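# Tighten a shoelace knot down onto the shoe

## Task

Draw the lace's loose knot downward until it sits snug against the shoe, and make sure the shoe is still upright on the table at the end; if it is not, the task counts as failed.

## Robot and tools

Robot: two arms, left_arm and right_arm, each ending in a two-finger gripper. Calibrated bases in the scene frame: left_arm at (-0.020, +0.256, 0) m with quat_wxyz (+1.000, 0, 0, -0.014); right_arm at (+0.004, -0.232, 0) m with quat_wxyz (+1.000, 0, 0, -0.008). A two-camera stand is fixed to the floor behind the arms.

Scene frame: origin at table-top height, halfway between the nominal bases. +z points up, +x points out over the table, and left_arm is on the +y side. Arm names do not match image sides. Positions in results are in metres. Printed hand positions and orientations can be off by a few centimetres, and more at long reach. A gripper's fingers point along its own +z and open and close along its own y. end_effector_position is the point between the pads, roughly 1 cm behind the tips.

execute_actions(actions, cameras): actions is a list of actions. Each action is a list of up to 15 rows, one row per 1/30 s control step. A short action keeps repeating its last row until step 15. Every row holds 14 numbers in [-1, 1]: dx, dy, dz, rx, ry, rz, opening for left_arm, followed by the same seven for right_arm. Both arms always appear in every row. dx..rz are an offset, not a pose, measured along scene-frame axes from that arm's Hand target as it was when the action began. Every row counts from that same start, not from the row before. Sending the same offset again moves the arm further. Scale: 1.0 equals 0.6 m or 180 degrees. rx, ry, rz together form one rotation vector, applied about the Hand target's position. A translation longer than 1.0 may be shortened along its line. opening is absolute: +1 is fully open (0.094 m) and -1 is closed. To leave an arm alone, send 0 for all six of its pose numbers and repeat its current opening. A 0 in the opening slot means half open, not 'no change'. An empty actions list returns camera images and the full state. Otherwise images come only when cameras names them; ["all"] means every camera.

move(target, speed, blend, opening_speed, grip_force, blocking, cameras): target is one 14-number row or a list of up to 15 rows. Every row is an offset from the Hand targets at the start of the move, not from the previous row. The gripper travels in a straight line with no collision avoidance. speed is in m/s, 0.002 to 2.9, default 0.25, and turns are capped at twice that in rad/s. blend is a corner radius in m; 0 makes the arm stop at each row. opening_speed is a rate on the -1..+1 scale per second, at least 0.2. grip_force is N per pad, 10 to 50, and it stays set until changed. Below 50 the fingers close slowly. A move is capped at 10 s. The result adds a 'move:' line such as done, off_target, moving, held or fault, plus limits like paced or held. done means within 10 mm and 2 degrees, and it says nothing about contact. Do not route a path close to an arm's own base, because the elbow may whip round. blocking=false returns after 0.5 s while the motion continues.

wait(seconds): 0 to 3600 s. It lets the scene run and returns early if a running move ends. stop(): brakes the running move. zoom_image(camera, region): region is [x0, y0, x1, y1] in pixels of that camera's latest image, at most 504 by 504. finished_scene(scene): ends the scene and cannot be undone. After ending scene 1, make no further call in the same reply. Cameras, all 672x504: cam_head_left, cam_head_right, cam_high, cam_low, cam_left_wrist, cam_right_wrist.

Results: Hand target is the last commanded pose after clipping, and it is the base for the next offsets. Grippers often stop a few cm short because of friction or weight, and this alone does not mean contact. If that happens, command the missing distance. Each step, orientation commands are clipped to 40 degrees from the measured orientation. grip_measured shows the finger opening on the -1..1 scale. With nothing held it reads a little wide. Under a firm grip it reads somewhat below the part's width, and it keeps following the command, so it shows no sign of touch. Squeeze rises about 1 N per 0.001 below first touch, then jumps to the force limit. Close slowly on anything soft. To release, command well above grip_measured. Joint torques are the drive's full output and are offset and noisy; joints 1 to 3 wrap at ±28 N m. Joint velocities 'within noise' means the arm is at rest. Step readings list positions for some steps of execute_actions calls.

Joint ranges in rad: waist -2.618..3.054, shoulder 0..3.142, elbow 0..3.142 (straight at 2.901), wrist pitch ±1.571, wrist yaw ±1.571, wrist roll ±2.094.

Motor heat: holding loads, staying stretched out or pushing at an unreachable pose all heat the motors. At 75 °C a MOTOR HOT line appears. At 90 °C the arm folds and is out for the rest of the scene. At 100 °C it collapses.

Avoid: knocking the shoe over or pushing it off the table, dropping things or releasing them while they move, fast impacts on the table or fixtures, pressing hard, letting the arms or grippers touch each other or closing one gripper on the other's fingers, and straining a wrist camera cable. A blocked arm keeps pressing until you command it back past the contact. Slow moves hit more gently. The clearance check does not guard gripper-to-gripper contact. Elapsed time, including thinking, counts, and smooth, low-effort motion is favoured.

Each tool is called after ">>>" as name(argument=value, ...) on one line, values as JSON.

## Session

>>> execute_actions(actions=[])

>>> zoom_image(camera="cam_head_left", region=[230, 180, 510, 390])

>>> zoom_image(camera="cam_high", region=[230, 80, 510, 290])

>>> zoom_image(camera="cam_low", region=[200, 220, 420, 360])

Scene clock: 0.00 s.
left_arm: end_effector_position=(+0.3711, +0.3071, +0.1820) grip_measured=+1.000 end_effector_quat_wxyz=(+0.573, -0.162, +0.801, -0.063) | right_arm: end_effector_position=(+0.3922, -0.2039, +0.2913) grip_measured=+1.000 end_effector_quat_wxyz=(+0.556, +0.207, +0.791, +0.147)
Joint positions: left_arm=[0.185 1.21 0.565 0.301 0.063 -0.287 0.094] | right_arm=[0.138 1.11 0.954 -0.191 0.113 0.555 0.094]
Joint velocities: within noise
Joint torques (N m): no reading
Motor temperatures (°C): left_arm=[25 27 31 31 28 26 27] | right_arm=[28 30 31 28 28 27 27]
Heat: left arm: 31 °C; right arm: 31 °C.
Hand target: left_arm +0.3708, +0.3071, +0.1838; +0.573, -0.161, +0.801, -0.062 | right_arm +0.3917, -0.2044, +0.3014; +0.567, +0.206, +0.784, +0.149
Tool commands: left_gripper/opening=+1.0 right_gripper/opening=+1.0

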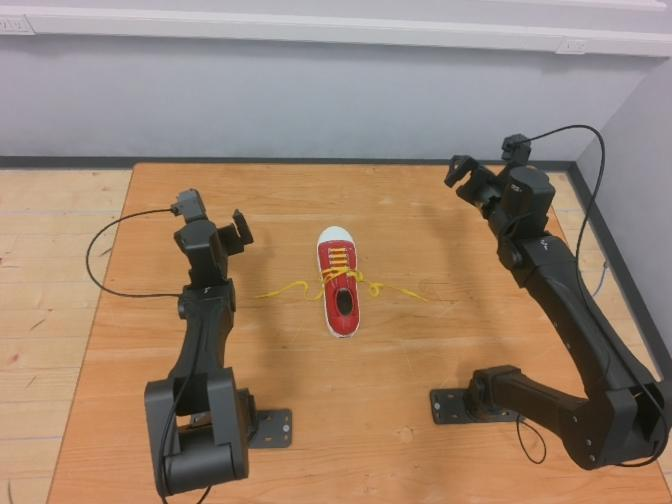

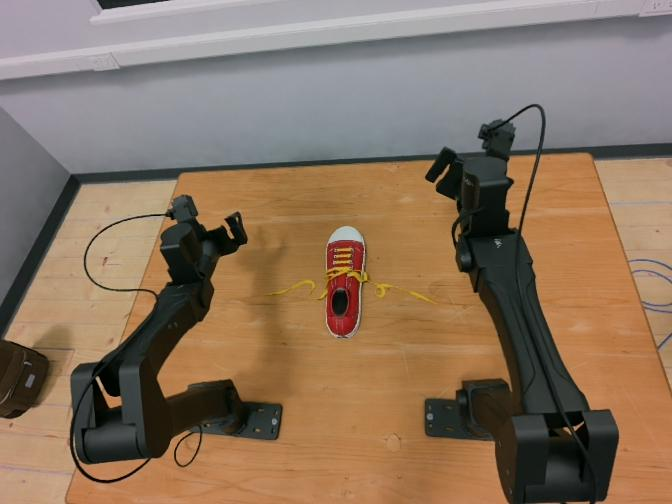

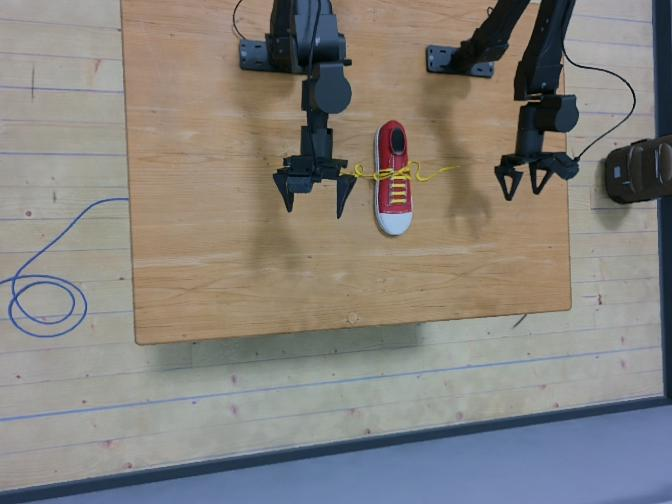

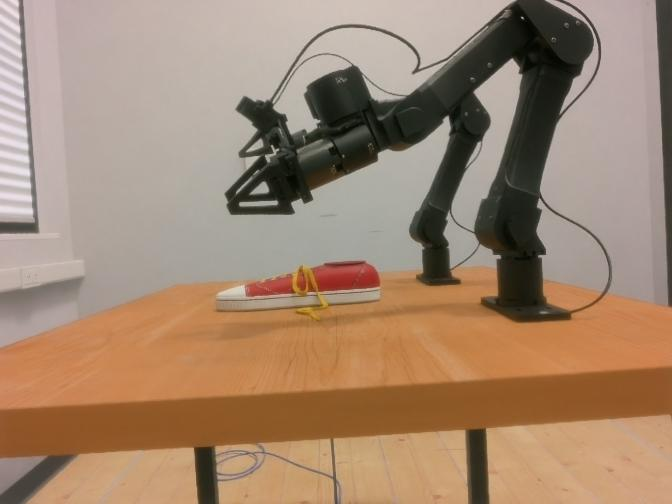

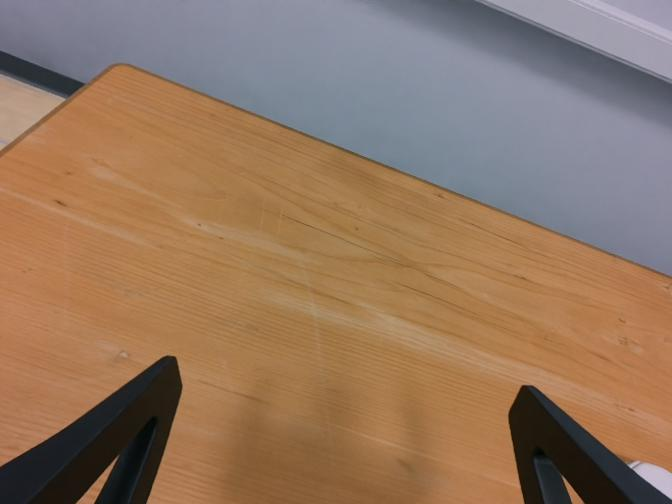

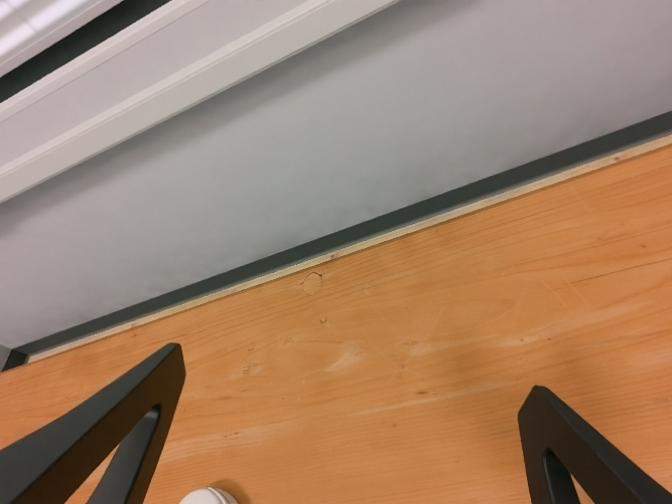

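Scaled by 1.800 from the camera's image (finer frame: 960x720).

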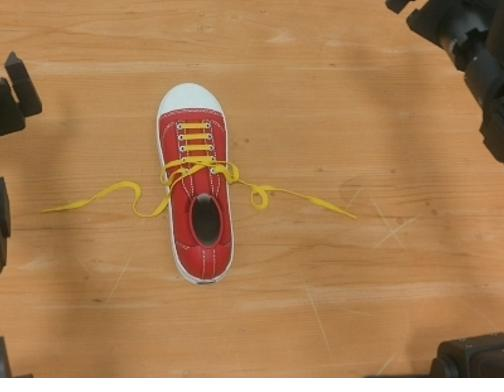

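Scaled by 1.800 from the camera's image (finer frame: 960x720).

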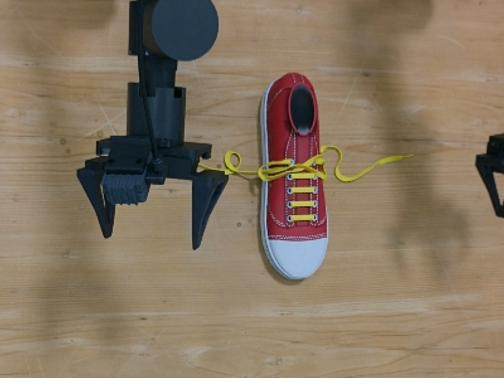

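Scaled by 2.291 from the camera's image (finer frame: 960x720).

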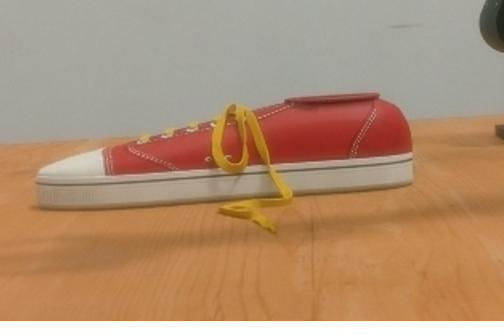

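>>> move(target=[-0.135,-0.195,-0.04,-0.258,0.321,0.3235,0.2,-0.162,0.107,-0.235,0.21,0.359,-0.29,0.2], speed=0.4, cameras=["cam_head_left","cam_high","cam_left_wrist","cam_right_wrist"])

Scene clock: 32.57 s.
left_arm: end_effector_position=(+0.2879, +0.1885, +0.1595) grip_measured=+0.201 end_effector_quat_wxyz=(-0.004, +0.703, -0.711, +0.008) | right_arm: end_effector_position=(+0.2928, -0.1390, +0.1541) grip_measured=+0.202 end_effector_quat_wxyz=(-0.001, +0.703, +0.711, +0.002)
Joint positions: left_arm=[-0.188 1.725 1.606 -1.434 0.002 -1.776 0.056] | right_arm=[0.323 1.691 1.546 -1.423 -0.003 1.867 0.056]
Joint torques (N m): left_arm=[0.44 -6.74 8.96 0.37 -0.04 -0.07] | right_arm=[-0.5 -7.12 9.28 -0.06 -0.01 0.11]
Motor temperatures (°C): left_arm=[25 28 35 37 28 26 27] | right_arm=[28 31 34 34 28 26 27]
Heat: left arm: 37 °C; right arm: 34 °C.
Hand target: left_arm +0.2898, +0.1901, +0.1598; +0.000, +0.707, -0.707, +0.000 | right_arm +0.2944, -0.1404, +0.1602; -0.001, +0.708, +0.707, +0.000
Off the commanded pose: left_arm 0.003 m, 1 deg | right_arm 0.007 m, 1 deg.
move: done

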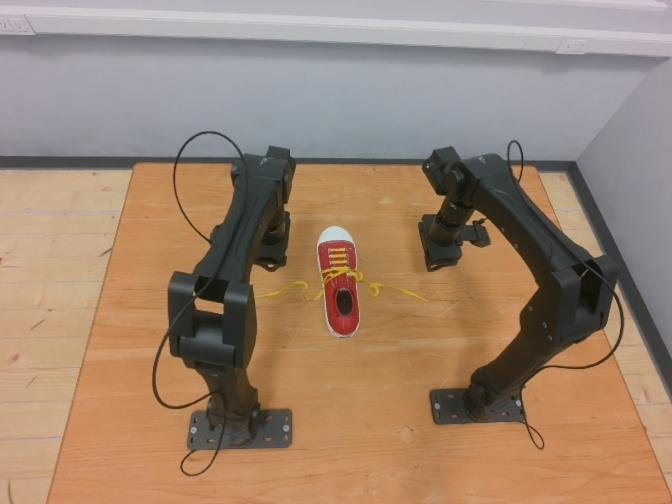

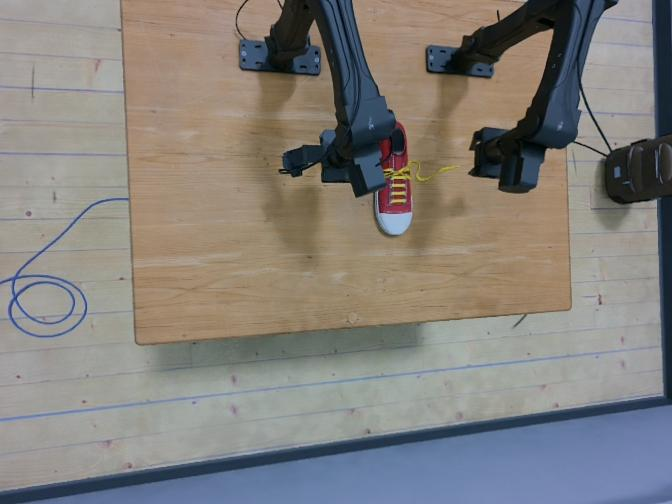

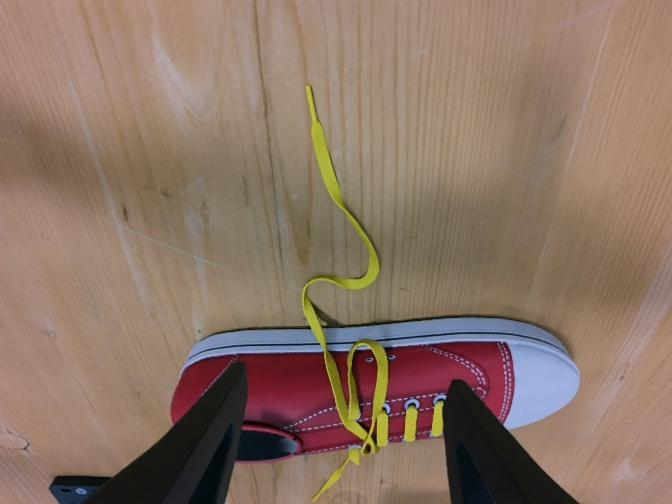

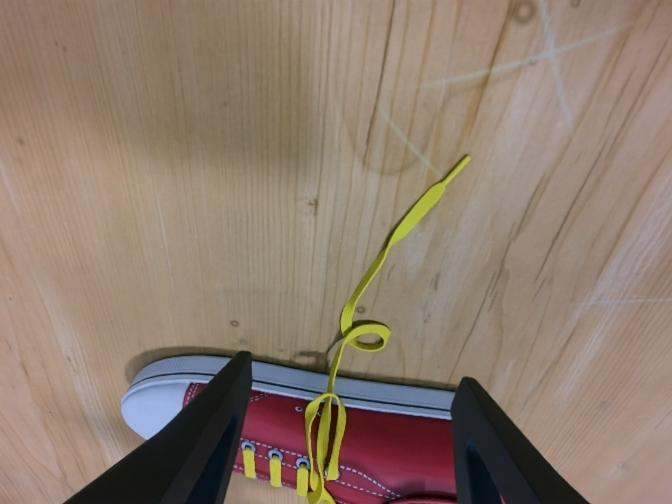

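>>> move(target=[0,0.05,-0.133,0,0,0,0.2,0,-0.0,-0.125,0,0,0,0.2], speed=0.4, cameras=["cam_head_left","cam_head_right","cam_left_wrist","cam_right_wrist"])

Scene clock: 43.63 s.
left_arm: end_effector_position=(+0.2937, +0.2189, +0.0881) grip_measured=+0.201 end_effector_quat_wxyz=(-0.005, +0.710, -0.704, +0.011) | right_arm: end_effector_position=(+0.2943, -0.1381, +0.0882) grip_measured=+0.202 end_effector_quat_wxyz=(-0.002, +0.704, +0.711, +0.001)
Joint positions: left_arm=[-0.088 1.728 1.325 -1.144 0.005 -1.695 0.056] | right_arm=[0.323 1.708 1.303 -1.165 -0.005 1.868 0.056]
Joint torques (N m): left_arm=[-0.06 -7.62 5.16 0.63 -0.08 0.08] | right_arm=[-0.46 -7.71 5.14 0.34 0.02 0.05]
Heat: left arm: 34 °C; right arm: 34 °C.
Hand target: left_arm +0.2897, +0.2201, +0.0799; +0.000, +0.707, -0.707, +0.000 | right_arm +0.2945, -0.1403, +0.0853; -0.001, +0.708, +0.707, +0.001
Off the commanded pose: left_arm 0.009 m, 1 deg | right_arm 0.004 m, 1 deg.
move: done

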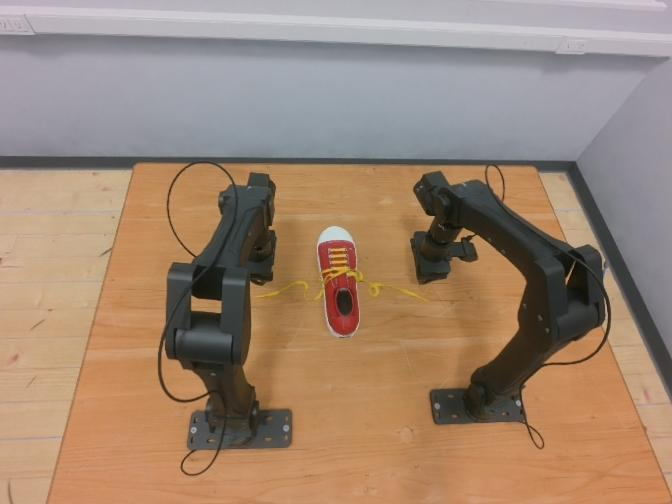

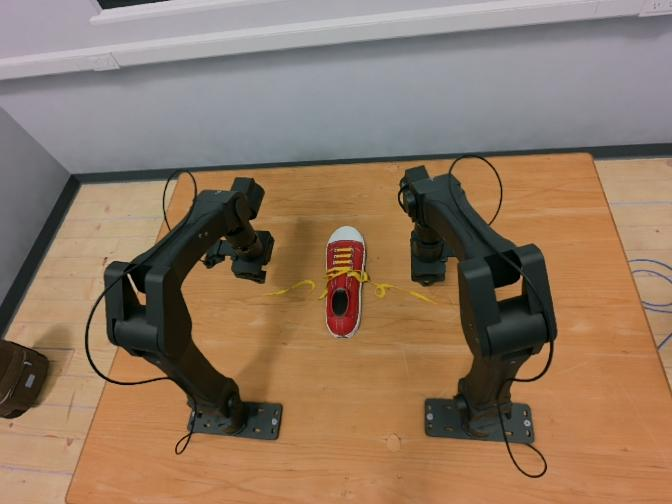

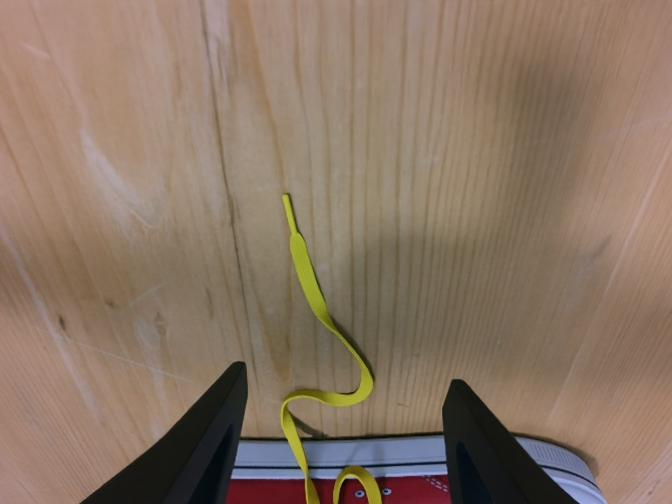

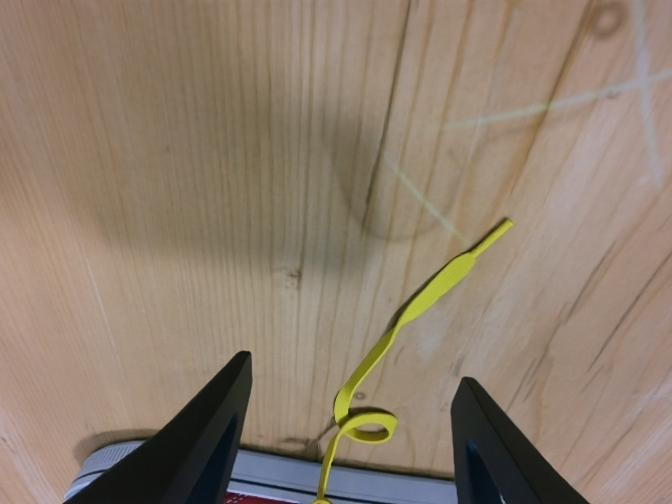

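>>> move(target=[[-0.016,-0.042,-0.075,0,0,0,0.2,-0.061,0.042,-0.085,0,0,0,0.2],[-0.016,-0.042,-0.113,0,0,0,0.2,-0.061,0.042,-0.121,0,0,0,0.2]], speed=[0.25,0.06], blend=0.005, cameras=["cam_left_wrist","cam_right_wrist"])

Scene clock: 56.93 s.
left_arm: end_effector_position=(+0.2872, +0.1917, +0.0231) grip_measured=+0.201 end_effector_quat_wxyz=(-0.006, +0.705, -0.709, +0.017) | right_arm: end_effector_position=(+0.2525, -0.1163, +0.0303) grip_measured=+0.201 end_effector_quat_wxyz=(-0.009, +0.706, +0.708, -0.006)
Joint positions: left_arm=[-0.175 1.781 1.119 -0.873 0.009 -1.768 0.056] | right_arm=[0.44 1.673 1.024 -0.939 -0.012 1.993 0.056]
Joint torques (N m): left_arm=[0.03 -6.97 4.64 0.66 -0.11 -0.09] | right_arm=[0.12 -4.83 2.52 0.95 0.1 0.04]
Heat: left arm: 33 °C; right arm: 33 °C.
Hand target: left_arm +0.2801, +0.1950, +0.0121; +0.000, +0.707, -0.707, +0.000 | right_arm +0.2578, -0.1151, +0.0126; -0.001, +0.708, +0.707, +0.000
Off the commanded pose: left_arm 0.013 m, 2 deg | right_arm 0.018 m, 1 deg.
move: off_target (left_arm, right_arm)

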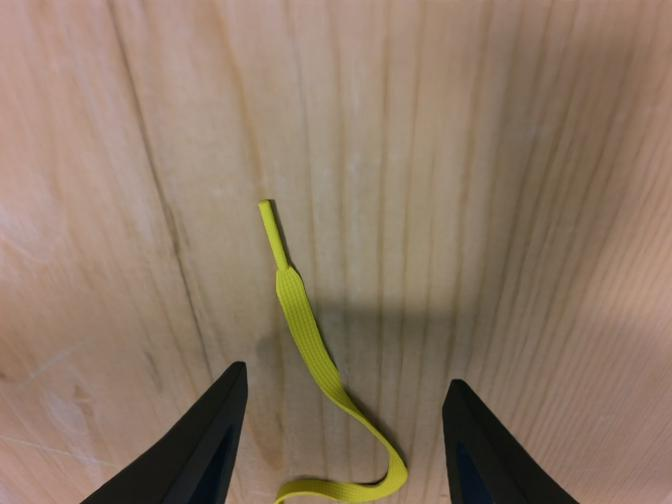

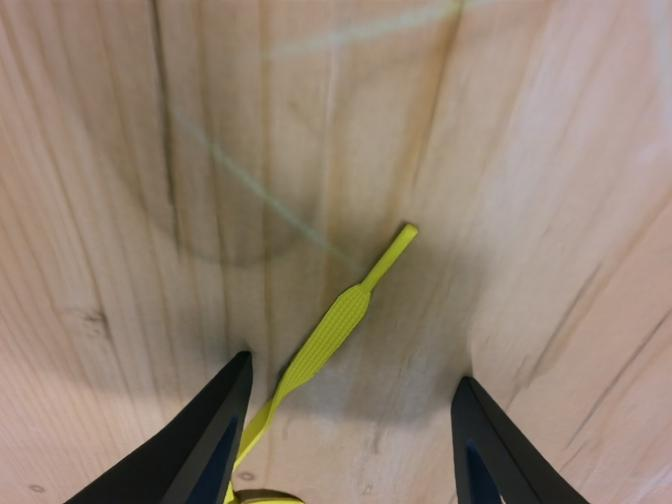

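>>> move(target=[0.0,0,-0.016,0,0,0,0.2,0.02,-0.008,-0.027,0,0,0,0.2], speed=0.06, cameras=["cam_left_wrist","cam_right_wrist"])

Scene clock: 63.37 s.
left_arm: end_effector_position=(+0.2880, +0.1916, +0.0140) grip_measured=+0.201 end_effector_quat_wxyz=(-0.007, +0.705, -0.709, +0.018) | right_arm: end_effector_position=(+0.2552, -0.1166, +0.0296) grip_measured=+0.201 end_effector_quat_wxyz=(-0.015, +0.705, +0.709, +0.001)
Joint positions: left_arm=[-0.175 1.797 1.099 -0.835 0.009 -1.768 0.056] | right_arm=[0.425 1.676 1.024 -0.928 -0.028 1.975 0.056]
Joint torques (N m): left_arm=[-0.06 -6.91 4.44 0.65 -0.1 -0.08] | right_arm=[-1.25 -1.11 2.21 1.37 0.26 -0.16]
Heat: left arm: 33 °C; right arm: 33 °C.
Hand target: left_arm +0.2802, +0.1949, +0.0025; +0.000, +0.707, -0.707, +0.000 | right_arm +0.2699, -0.1199, -0.0035; -0.001, +0.708, +0.707, +0.001
Off the commanded pose: left_arm 0.014 m, 2 deg | right_arm 0.036 m, 2 deg.
move: off_target (left_arm, right_arm)

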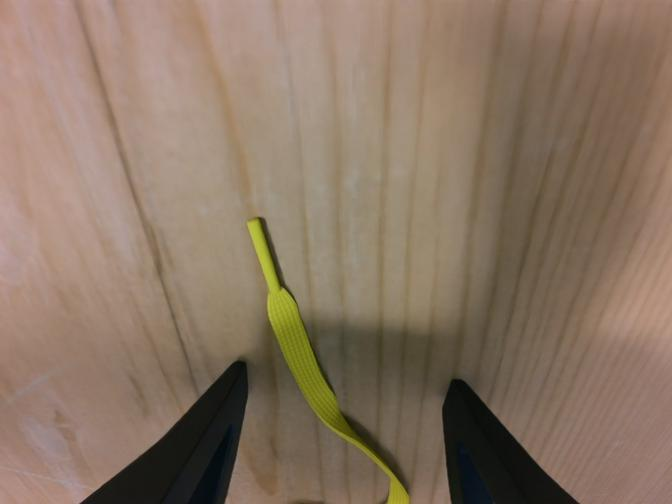

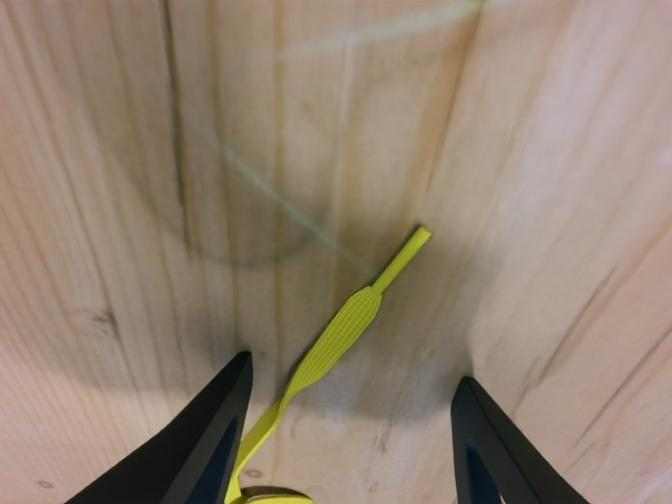

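>>> move(target=[[0,0,-0.017,0,0,0,0.2,-0.01,0,0.035,0,0,0,0.2],[0,0,-0.017,0,0,0,-1,-0.01,0,0.035,0,0,0,-1]], speed=0.06, opening_speed=1.0, cameras=["cam_left_wrist","cam_right_wrist","cam_low"])

Scene clock: 69.17 s.
left_arm: end_effector_position=(+0.2833, +0.1921, +0.0119) grip_measured=-0.962 end_effector_quat_wxyz=(-0.001, +0.705, -0.709, +0.012) | right_arm: end_effector_position=(+0.2585, -0.1157, +0.0302) grip_measured=-0.969 end_effector_quat_wxyz=(-0.011, +0.705, +0.709, +0.007)
Joint positions: left_arm=[-0.175 1.797 1.091 -0.842 0.011 -1.769 0.002] | right_arm=[0.425 1.674 1.024 -0.916 -0.025 1.975 0.001]
Joint torques (N m): left_arm=[-0.01 -5.61 3.26 1.1 -0.12 -0.07] | right_arm=[-0.61 -4.53 4.71 0.62 0.21 -0.02]
Motor temperatures (°C): left_arm=[25 29 33 32 28 26 27] | right_arm=[28 32 32 31 28 26 27]
Heat: left arm: 33 °C; right arm: 32 °C.
Hand target: left_arm +0.2802, +0.1950, -0.0077; +0.000, +0.707, -0.707, +0.000 | right_arm +0.2639, -0.1199, +0.0175; -0.001, +0.708, +0.707, +0.001
Off the commanded pose: left_arm 0.020 m, 1 deg | right_arm 0.014 m, 1 deg.
move: off_target (left_arm, right_arm); target 2's new opening was sent with left_arm's hand 0.023 m and 3 deg from that target
Images, in order (width x height): cam_low 672x504, cam_left_wrist 672x504, cam_right_wrist 672x504.

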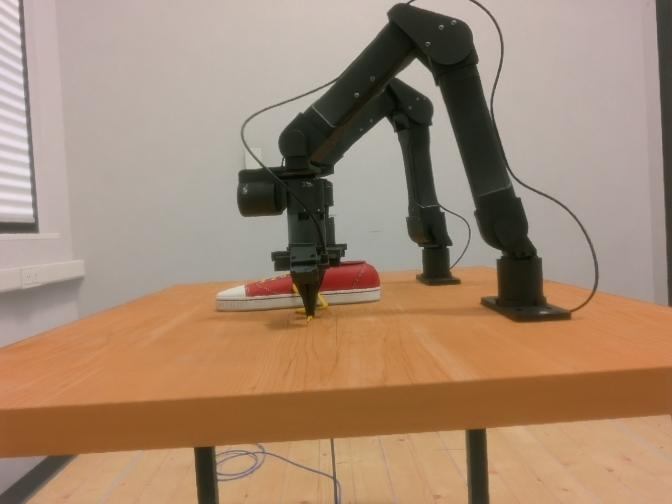

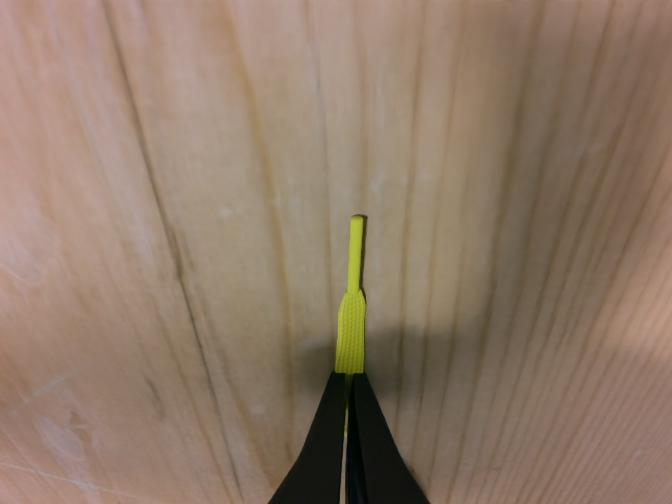

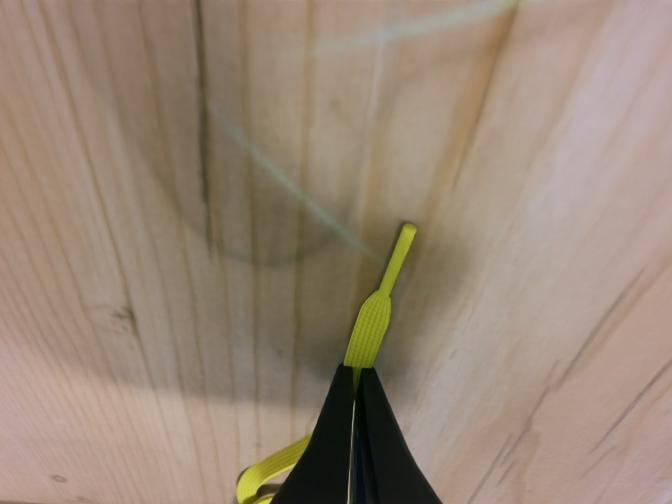

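>>> move(target=[[0.025,0.02,0.10,0,0,0,-1,0.06,-0.02,0.05,0,0,0,-1],[0.025,0.12,0.10,0,0,0,-1,0.06,-0.12,0.05,0,0,0,-1]], speed=0.1, blend=0.01, cameras=["cam_head_left","cam_low","cam_left_wrist","cam_right_wrist"])

>>> zoom_image(camera="cam_head_left", region=[230, 210, 450, 350])

Scene clock: 78.53 s.
left_arm: end_effector_position=(+0.2937, +0.2646, +0.0431) grip_measured=-0.965 end_effector_quat_wxyz=(+0.009, +0.709, -0.705, -0.001) | right_arm: end_effector_position=(+0.3102, -0.1875, +0.0448) grip_measured=-0.972 end_effector_quat_wxyz=(-0.001, +0.709, +0.705, +0.012)
Joint positions: left_arm=[0.06 1.797 1.225 -1.013 0.012 -1.546 0.002] | right_arm=[0.148 1.749 1.172 -0.977 -0.015 1.71 0.001]
Joint torques (N m): left_arm=[-0.03 -10.62 7.57 0.31 -0.13 0.06] | right_arm=[-0.2 -10.41 4.42 0 0.13 -0.11]
Heat: left arm: 32 °C; right arm: 32 °C.
Hand target: left_arm +0.2951, +0.2669, +0.0523; +0.000, +0.707, -0.707, +0.000 | right_arm +0.3000, -0.1919, +0.0475; -0.001, +0.708, +0.707, +0.001
Off the commanded pose: left_arm 0.010 m, 1 deg | right_arm 0.012 m, 1 deg.
move: off_target (right_arm)

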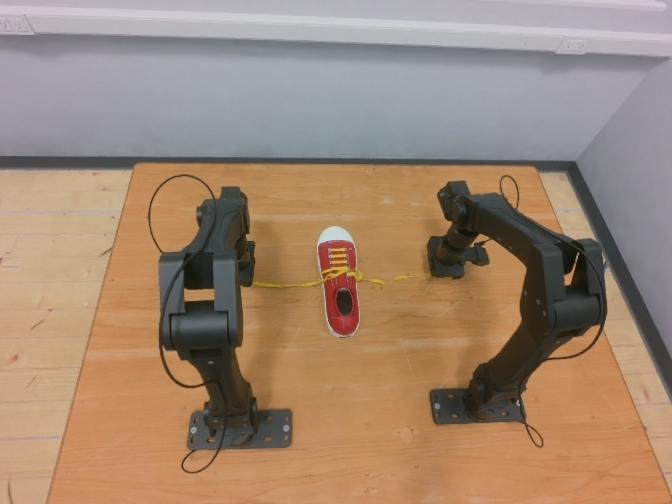

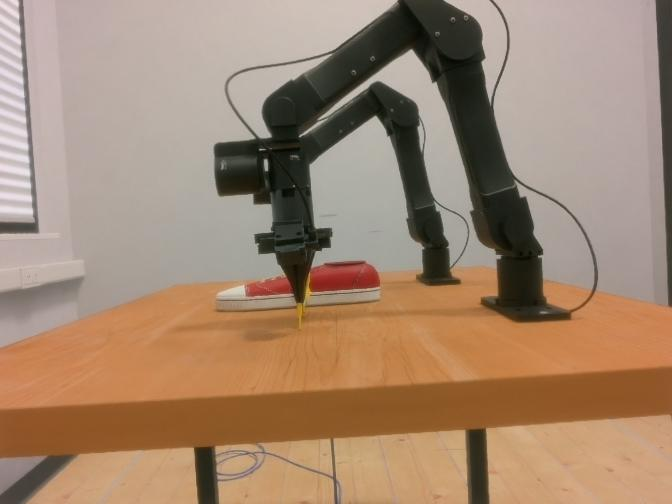

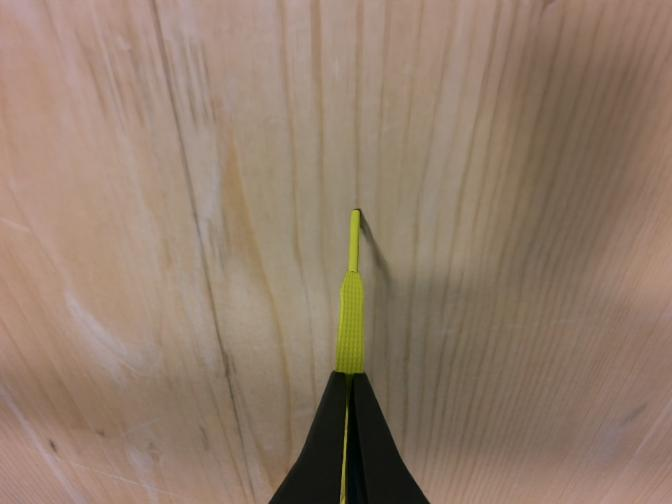

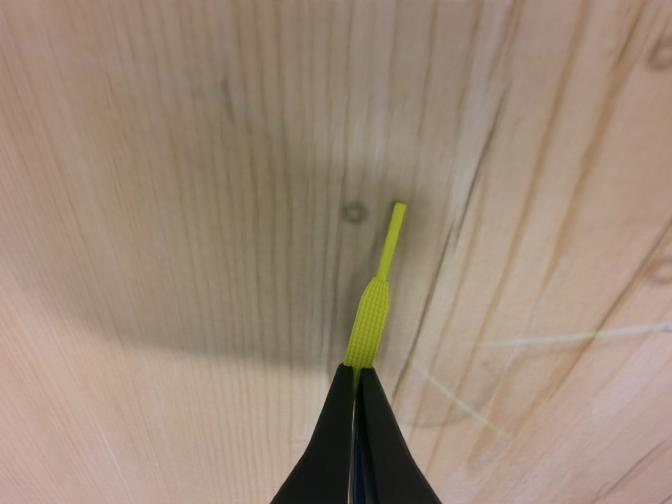

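Scaled by 2.291 from the camera's image (finer frame: 960x720).

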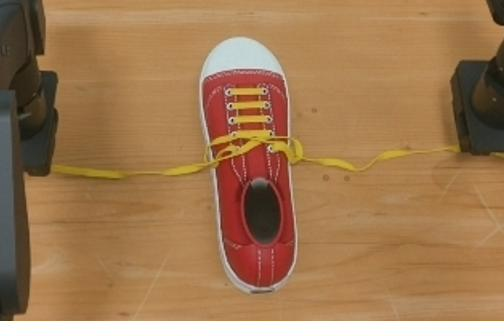

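>>> move(target=[0.01,0.08,0,0,0,0,-1,0,-0.08,0.02,0,0,0,-1], speed=0.08, cameras=["cam_head_left"])

>>> zoom_image(camera="cam_head_left", region=[230, 210, 450, 350])

Scene clock: 82.87 s.
left_arm: end_effector_position=(+0.2992, +0.3120, +0.0526) grip_measured=-0.965 end_effector_quat_wxyz=(-0.002, +0.709, -0.705, +0.009) | right_arm: end_effector_position=(+0.3029, -0.2366, +0.0503) grip_measured=-0.972 end_effector_quat_wxyz=(-0.009, +0.709, +0.705, +0.002)
Joint positions: left_arm=[0.206 1.797 1.264 -1.024 0.012 -1.399 0.002] | right_arm=[-0.012 1.729 1.172 -1.024 -0.015 1.548 0.001]
Joint torques (N m): left_arm=[0.06 -7.32 8.69 0.39 -0.13 0.07] | right_arm=[-0.38 -10.62 6.41 -0.06 0.12 -0.08]
Heat: left arm: 33 °C; right arm: 33 °C.
Hand target: left_arm +0.3012, +0.3149, +0.0523; +0.000, +0.707, -0.707, +0.000 | right_arm +0.2999, -0.2399, +0.0595; -0.001, +0.708, +0.707, +0.001
Off the commanded pose: left_arm 0.003 m, 1 deg | right_arm 0.010 m, 1 deg.
move: done

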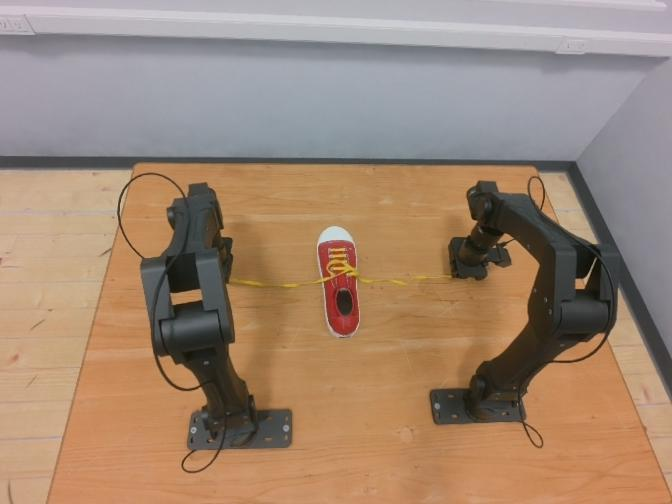

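Scaled by 2.291 from the camera's image (finer frame: 960x720).

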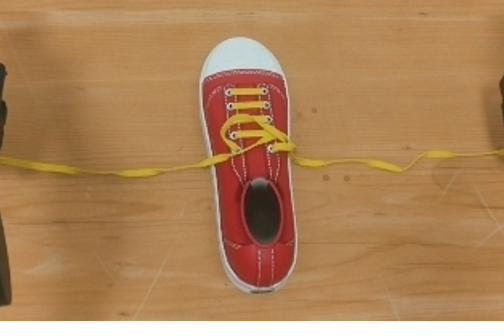

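Loop shrinking; about 10+ cm to go.

>>> move(target=[0,0.085,0,0,0,0,-1,0,-0.085,0,0,0,0,-1], speed=0.08, cameras=["cam_head_left"])

>>> zoom_image(camera="cam_head_left", region=[230, 210, 450, 350])

Scene clock: 88.40 s.
left_arm: end_effector_position=(+0.2992, +0.3626, +0.0537) grip_measured=-0.965 end_effector_quat_wxyz=(-0.004, +0.709, -0.705, +0.009) | right_arm: end_effector_position=(+0.2965, -0.2871, +0.0503) grip_measured=-0.972 end_effector_quat_wxyz=(-0.010, +0.709, +0.705, +0.001)
Joint positions: left_arm=[0.355 1.84 1.324 -1.039 0.012 -1.251 0.002] | right_arm=[-0.182 1.729 1.172 -1.029 -0.014 1.378 0.001]
Joint torques (N m): left_arm=[0.06 -7.46 8.85 0.39 -0.12 0.08] | right_arm=[-0.35 -8.76 8.59 -0.07 0.13 -0.06]
Heat: left arm: 33 °C; right arm: 33 °C.
Hand target: left_arm +0.3012, +0.3659, +0.0523; +0.000, +0.707, -0.707, +0.000 | right_arm +0.3000, -0.2909, +0.0595; -0.001, +0.708, +0.707, +0.001
Off the commanded pose: left_arm 0.004 m, 1 deg | right_arm 0.011 m, 1 deg.
move: off_target (right_arm)

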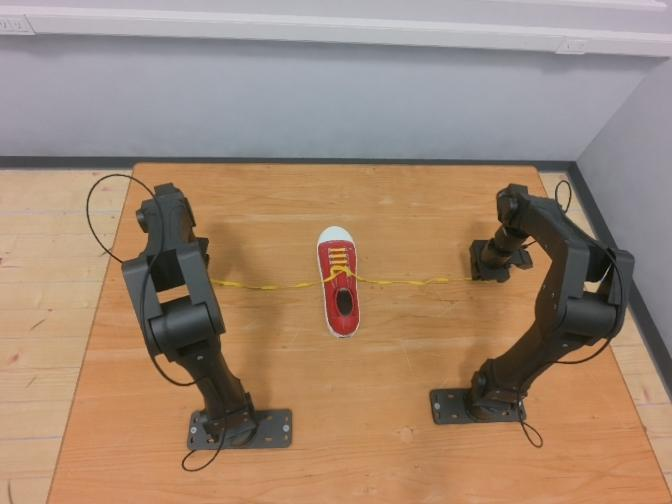

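Scaled by 2.291 from the camera's image (finer frame: 960x720).

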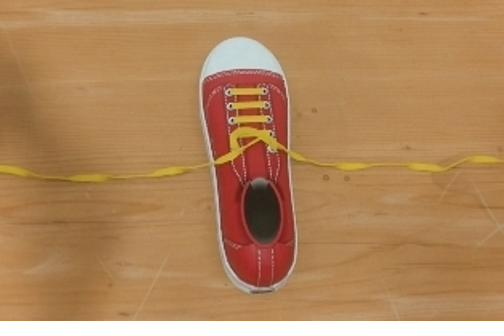

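>>> move(target=[0,0.06,0,0,0,0,-1,0,-0.06,0,0,0,0,-1], speed=0.06, cameras=["cam_head_left","cam_low"])

>>> zoom_image(camera="cam_head_left", region=[230, 210, 450, 350])

>>> zoom_image(camera="cam_low", region=[200, 220, 420, 360])

Scene clock: 93.90 s.
left_arm: end_effector_position=(+0.2993, +0.3979, +0.0542) grip_measured=-0.965 end_effector_quat_wxyz=(-0.005, +0.709, -0.705, +0.008) | right_arm: end_effector_position=(+0.2969, -0.3225, +0.0556) grip_measured=-0.972 end_effector_quat_wxyz=(-0.003, +0.709, +0.706, +0.006)
Joint positions: left_arm=[0.451 1.888 1.388 -1.057 0.012 -1.154 0.002] | right_arm=[-0.295 1.741 1.208 -1.037 -0.014 1.264 0.001]
Joint torques (N m): left_arm=[0.13 -7.9 8.9 0.41 -0.12 0.08] | right_arm=[-0.23 -7.17 9.07 0 0.1 -0.04]
Heat: left arm: 34 °C; right arm: 33 °C.
Hand target: left_arm +0.3011, +0.4019, +0.0523; +0.000, +0.707, -0.707, +0.000 | right_arm +0.2999, -0.3269, +0.0595; -0.001, +0.708, +0.707, +0.001
Off the commanded pose: left_arm 0.005 m, 1 deg | right_arm 0.007 m, 1 deg.
move: done

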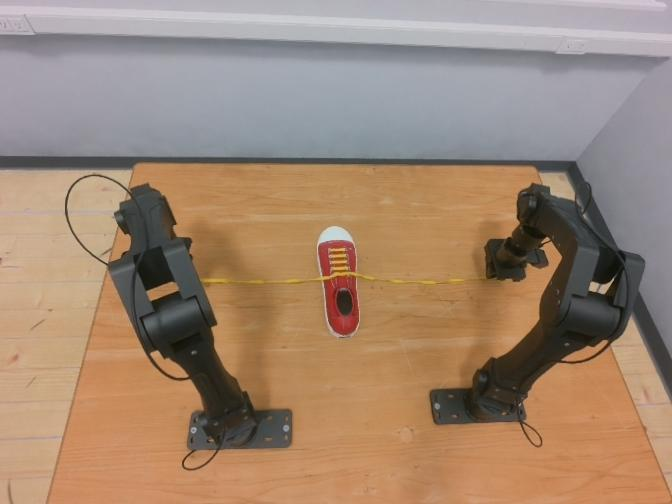

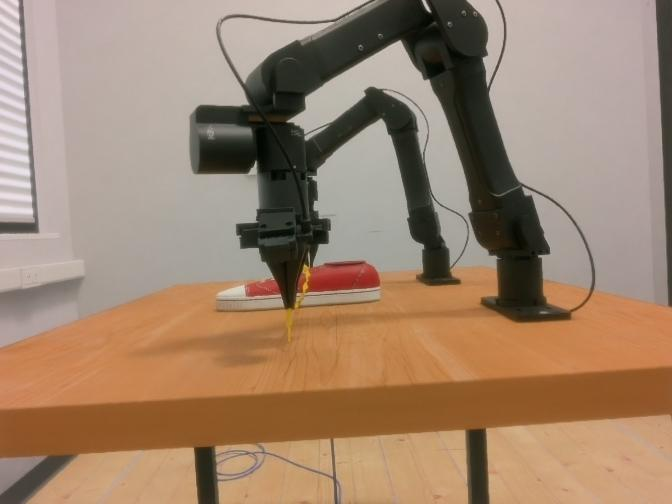

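Scaled by 2.291 from the camera's image (finer frame: 960x720).

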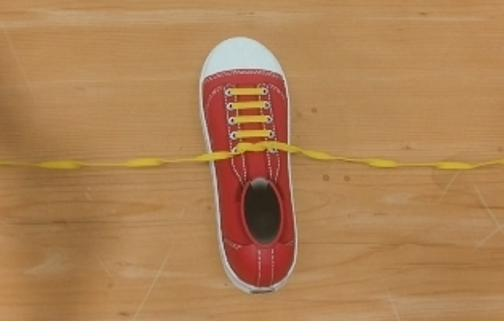

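Scaled by 2.291 from the camera's image (finer frame: 960x720).

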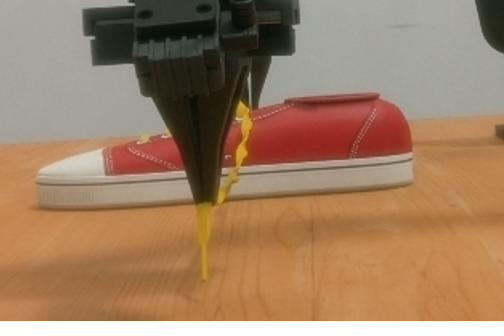

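>>> move(target=[0,0.035,-0.02,0,0,0,-1,0,-0.035,-0.02,0,0,0,-1], speed=0.05, cameras=["cam_head_left"])

>>> zoom_image(camera="cam_head_left", region=[270, 210, 410, 350])

Scene clock: 97.83 s.
left_arm: end_effector_position=(+0.2958, +0.4042, +0.0420) grip_measured=-0.965 end_effector_quat_wxyz=(+0.019, +0.704, -0.710, +0.019) | right_arm: end_effector_position=(+0.2902, -0.3343, +0.0447) grip_measured=-0.972 end_effector_quat_wxyz=(-0.024, +0.706, +0.708, +0.007)
Joint positions: left_arm=[0.489 1.933 1.398 -1.06 0.047 -1.102 0.002] | right_arm=[-0.35 1.779 1.208 -1.037 -0.032 1.202 0.001]
Joint torques (N m): left_arm=[1.22 -8.28 9.11 0.67 -0.46 0.07] | right_arm=[-1.01 -7.36 8.7 0.3 0.26 -0.06]
Heat: left arm: 34 °C; right arm: 34 °C.
Hand target: left_arm +0.3012, +0.4229, +0.0403; +0.000, +0.707, -0.707, +0.000 | right_arm +0.3000, -0.3478, +0.0474; -0.001, +0.708, +0.707, +0.001
Off the commanded pose: left_arm 0.019 m, 3 deg | right_arm 0.017 m, 3 deg.
move: off_target (left_arm, right_arm)

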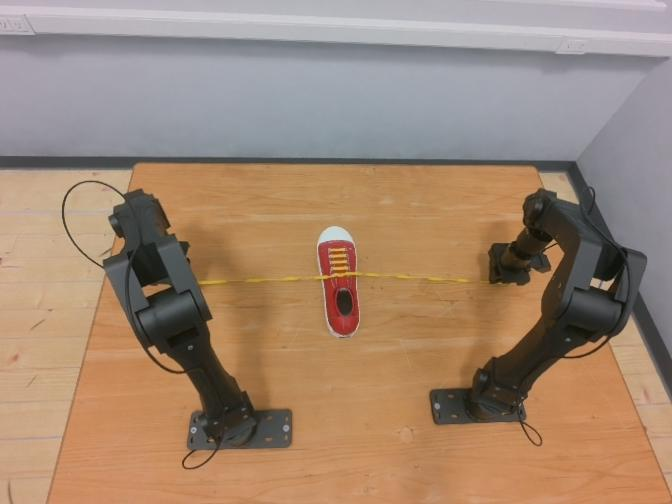

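Scaled by 3.600 from the camera's image (finer frame: 960x720).

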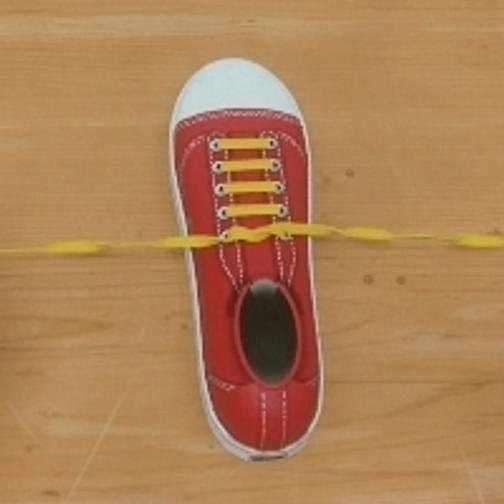

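>>> move(target=[[0,-0.045,-0.03,0,0,0,-1,0,0.045,-0.03,0,0,0,-1],[0,-0.045,-0.03,0,0,0,0,0,0.045,-0.03,0,0,0,0],[0,-0.045,0.13,0,0,0,0,0,0.045,0.13,0,0,0,0]], speed=[0.08,0.1,0.12], cameras=["cam_head_left","cam_low"])

>>> zoom_image(camera="cam_head_left", region=[200, 210, 480, 350])

>>> zoom_image(camera="cam_low", region=[200, 220, 420, 360])

Scene clock: 105.67 s.
left_arm: end_effector_position=(+0.2996, +0.3930, +0.1040) grip_measured=-0.001 end_effector_quat_wxyz=(+0.018, +0.706, -0.708, +0.001) | right_arm: end_effector_position=(+0.2982, -0.3180, +0.1114) grip_measured=-0.002 end_effector_quat_wxyz=(-0.018, +0.706, +0.708, +0.001)
Joint positions: left_arm=[0.439 1.896 1.599 -1.306 0.015 -1.157 0.047] | right_arm=[-0.283 1.733 1.424 -1.293 -0.019 1.27 0.047]
Joint torques (N m): left_arm=[-0.2 -12.42 8.65 0.3 -0.15 -0.08] | right_arm=[0.1 -10.24 8.95 -0.07 0.17 0.07]
Heat: left arm: 34 °C; right arm: 34 °C.
Hand target: left_arm +0.3012, +0.3960, +0.1184; +0.000, +0.707, -0.707, +0.000 | right_arm +0.2998, -0.3209, +0.1254; -0.001, +0.708, +0.707, +0.000
Off the commanded pose: left_arm 0.015 m, 2 deg | right_arm 0.014 m, 2 deg.
move: off_target (left_arm, right_arm)

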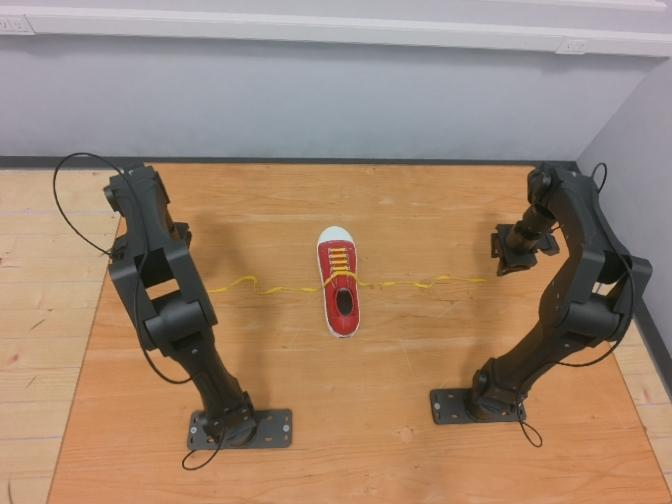

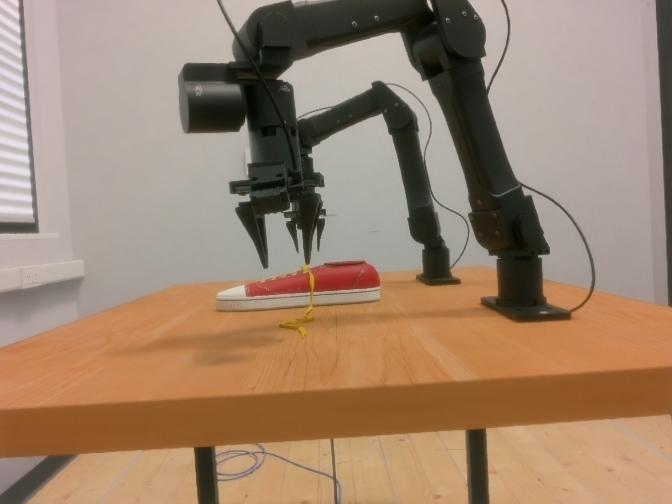

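Scaled by 1.800 from the camera's image (finer frame: 960x720).

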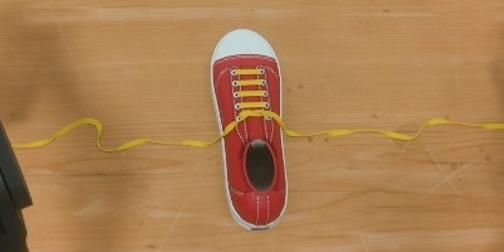

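Scaled by 2.291 from the camera's image (finer frame: 960x720).

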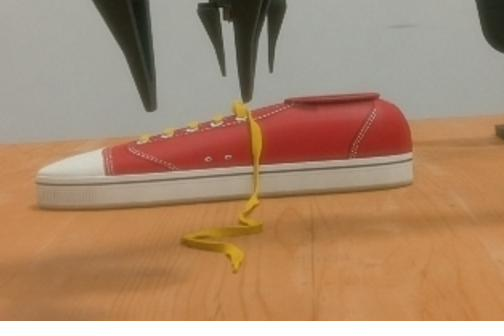

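>>> zoom_image(camera="cam_head_left", region=[300, 240, 380, 310])

>>> zoom_image(camera="cam_low", region=[260, 240, 360, 320])

Scaled by 6.300 from the camera's image (finer frame: 960x720).

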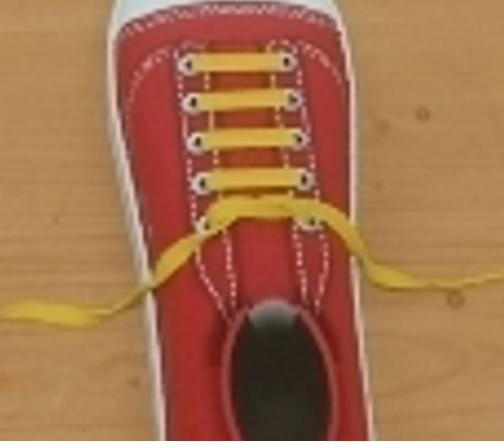

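Scaled by 5.040 from the camera's image (finer frame: 960x720).

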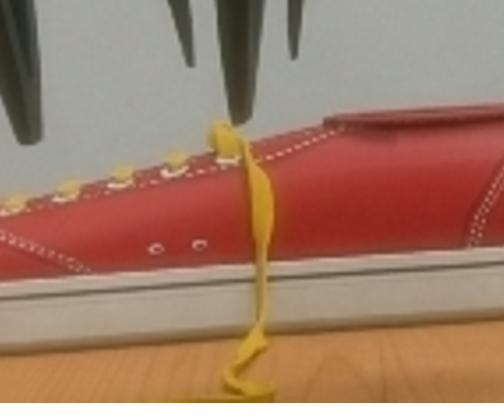

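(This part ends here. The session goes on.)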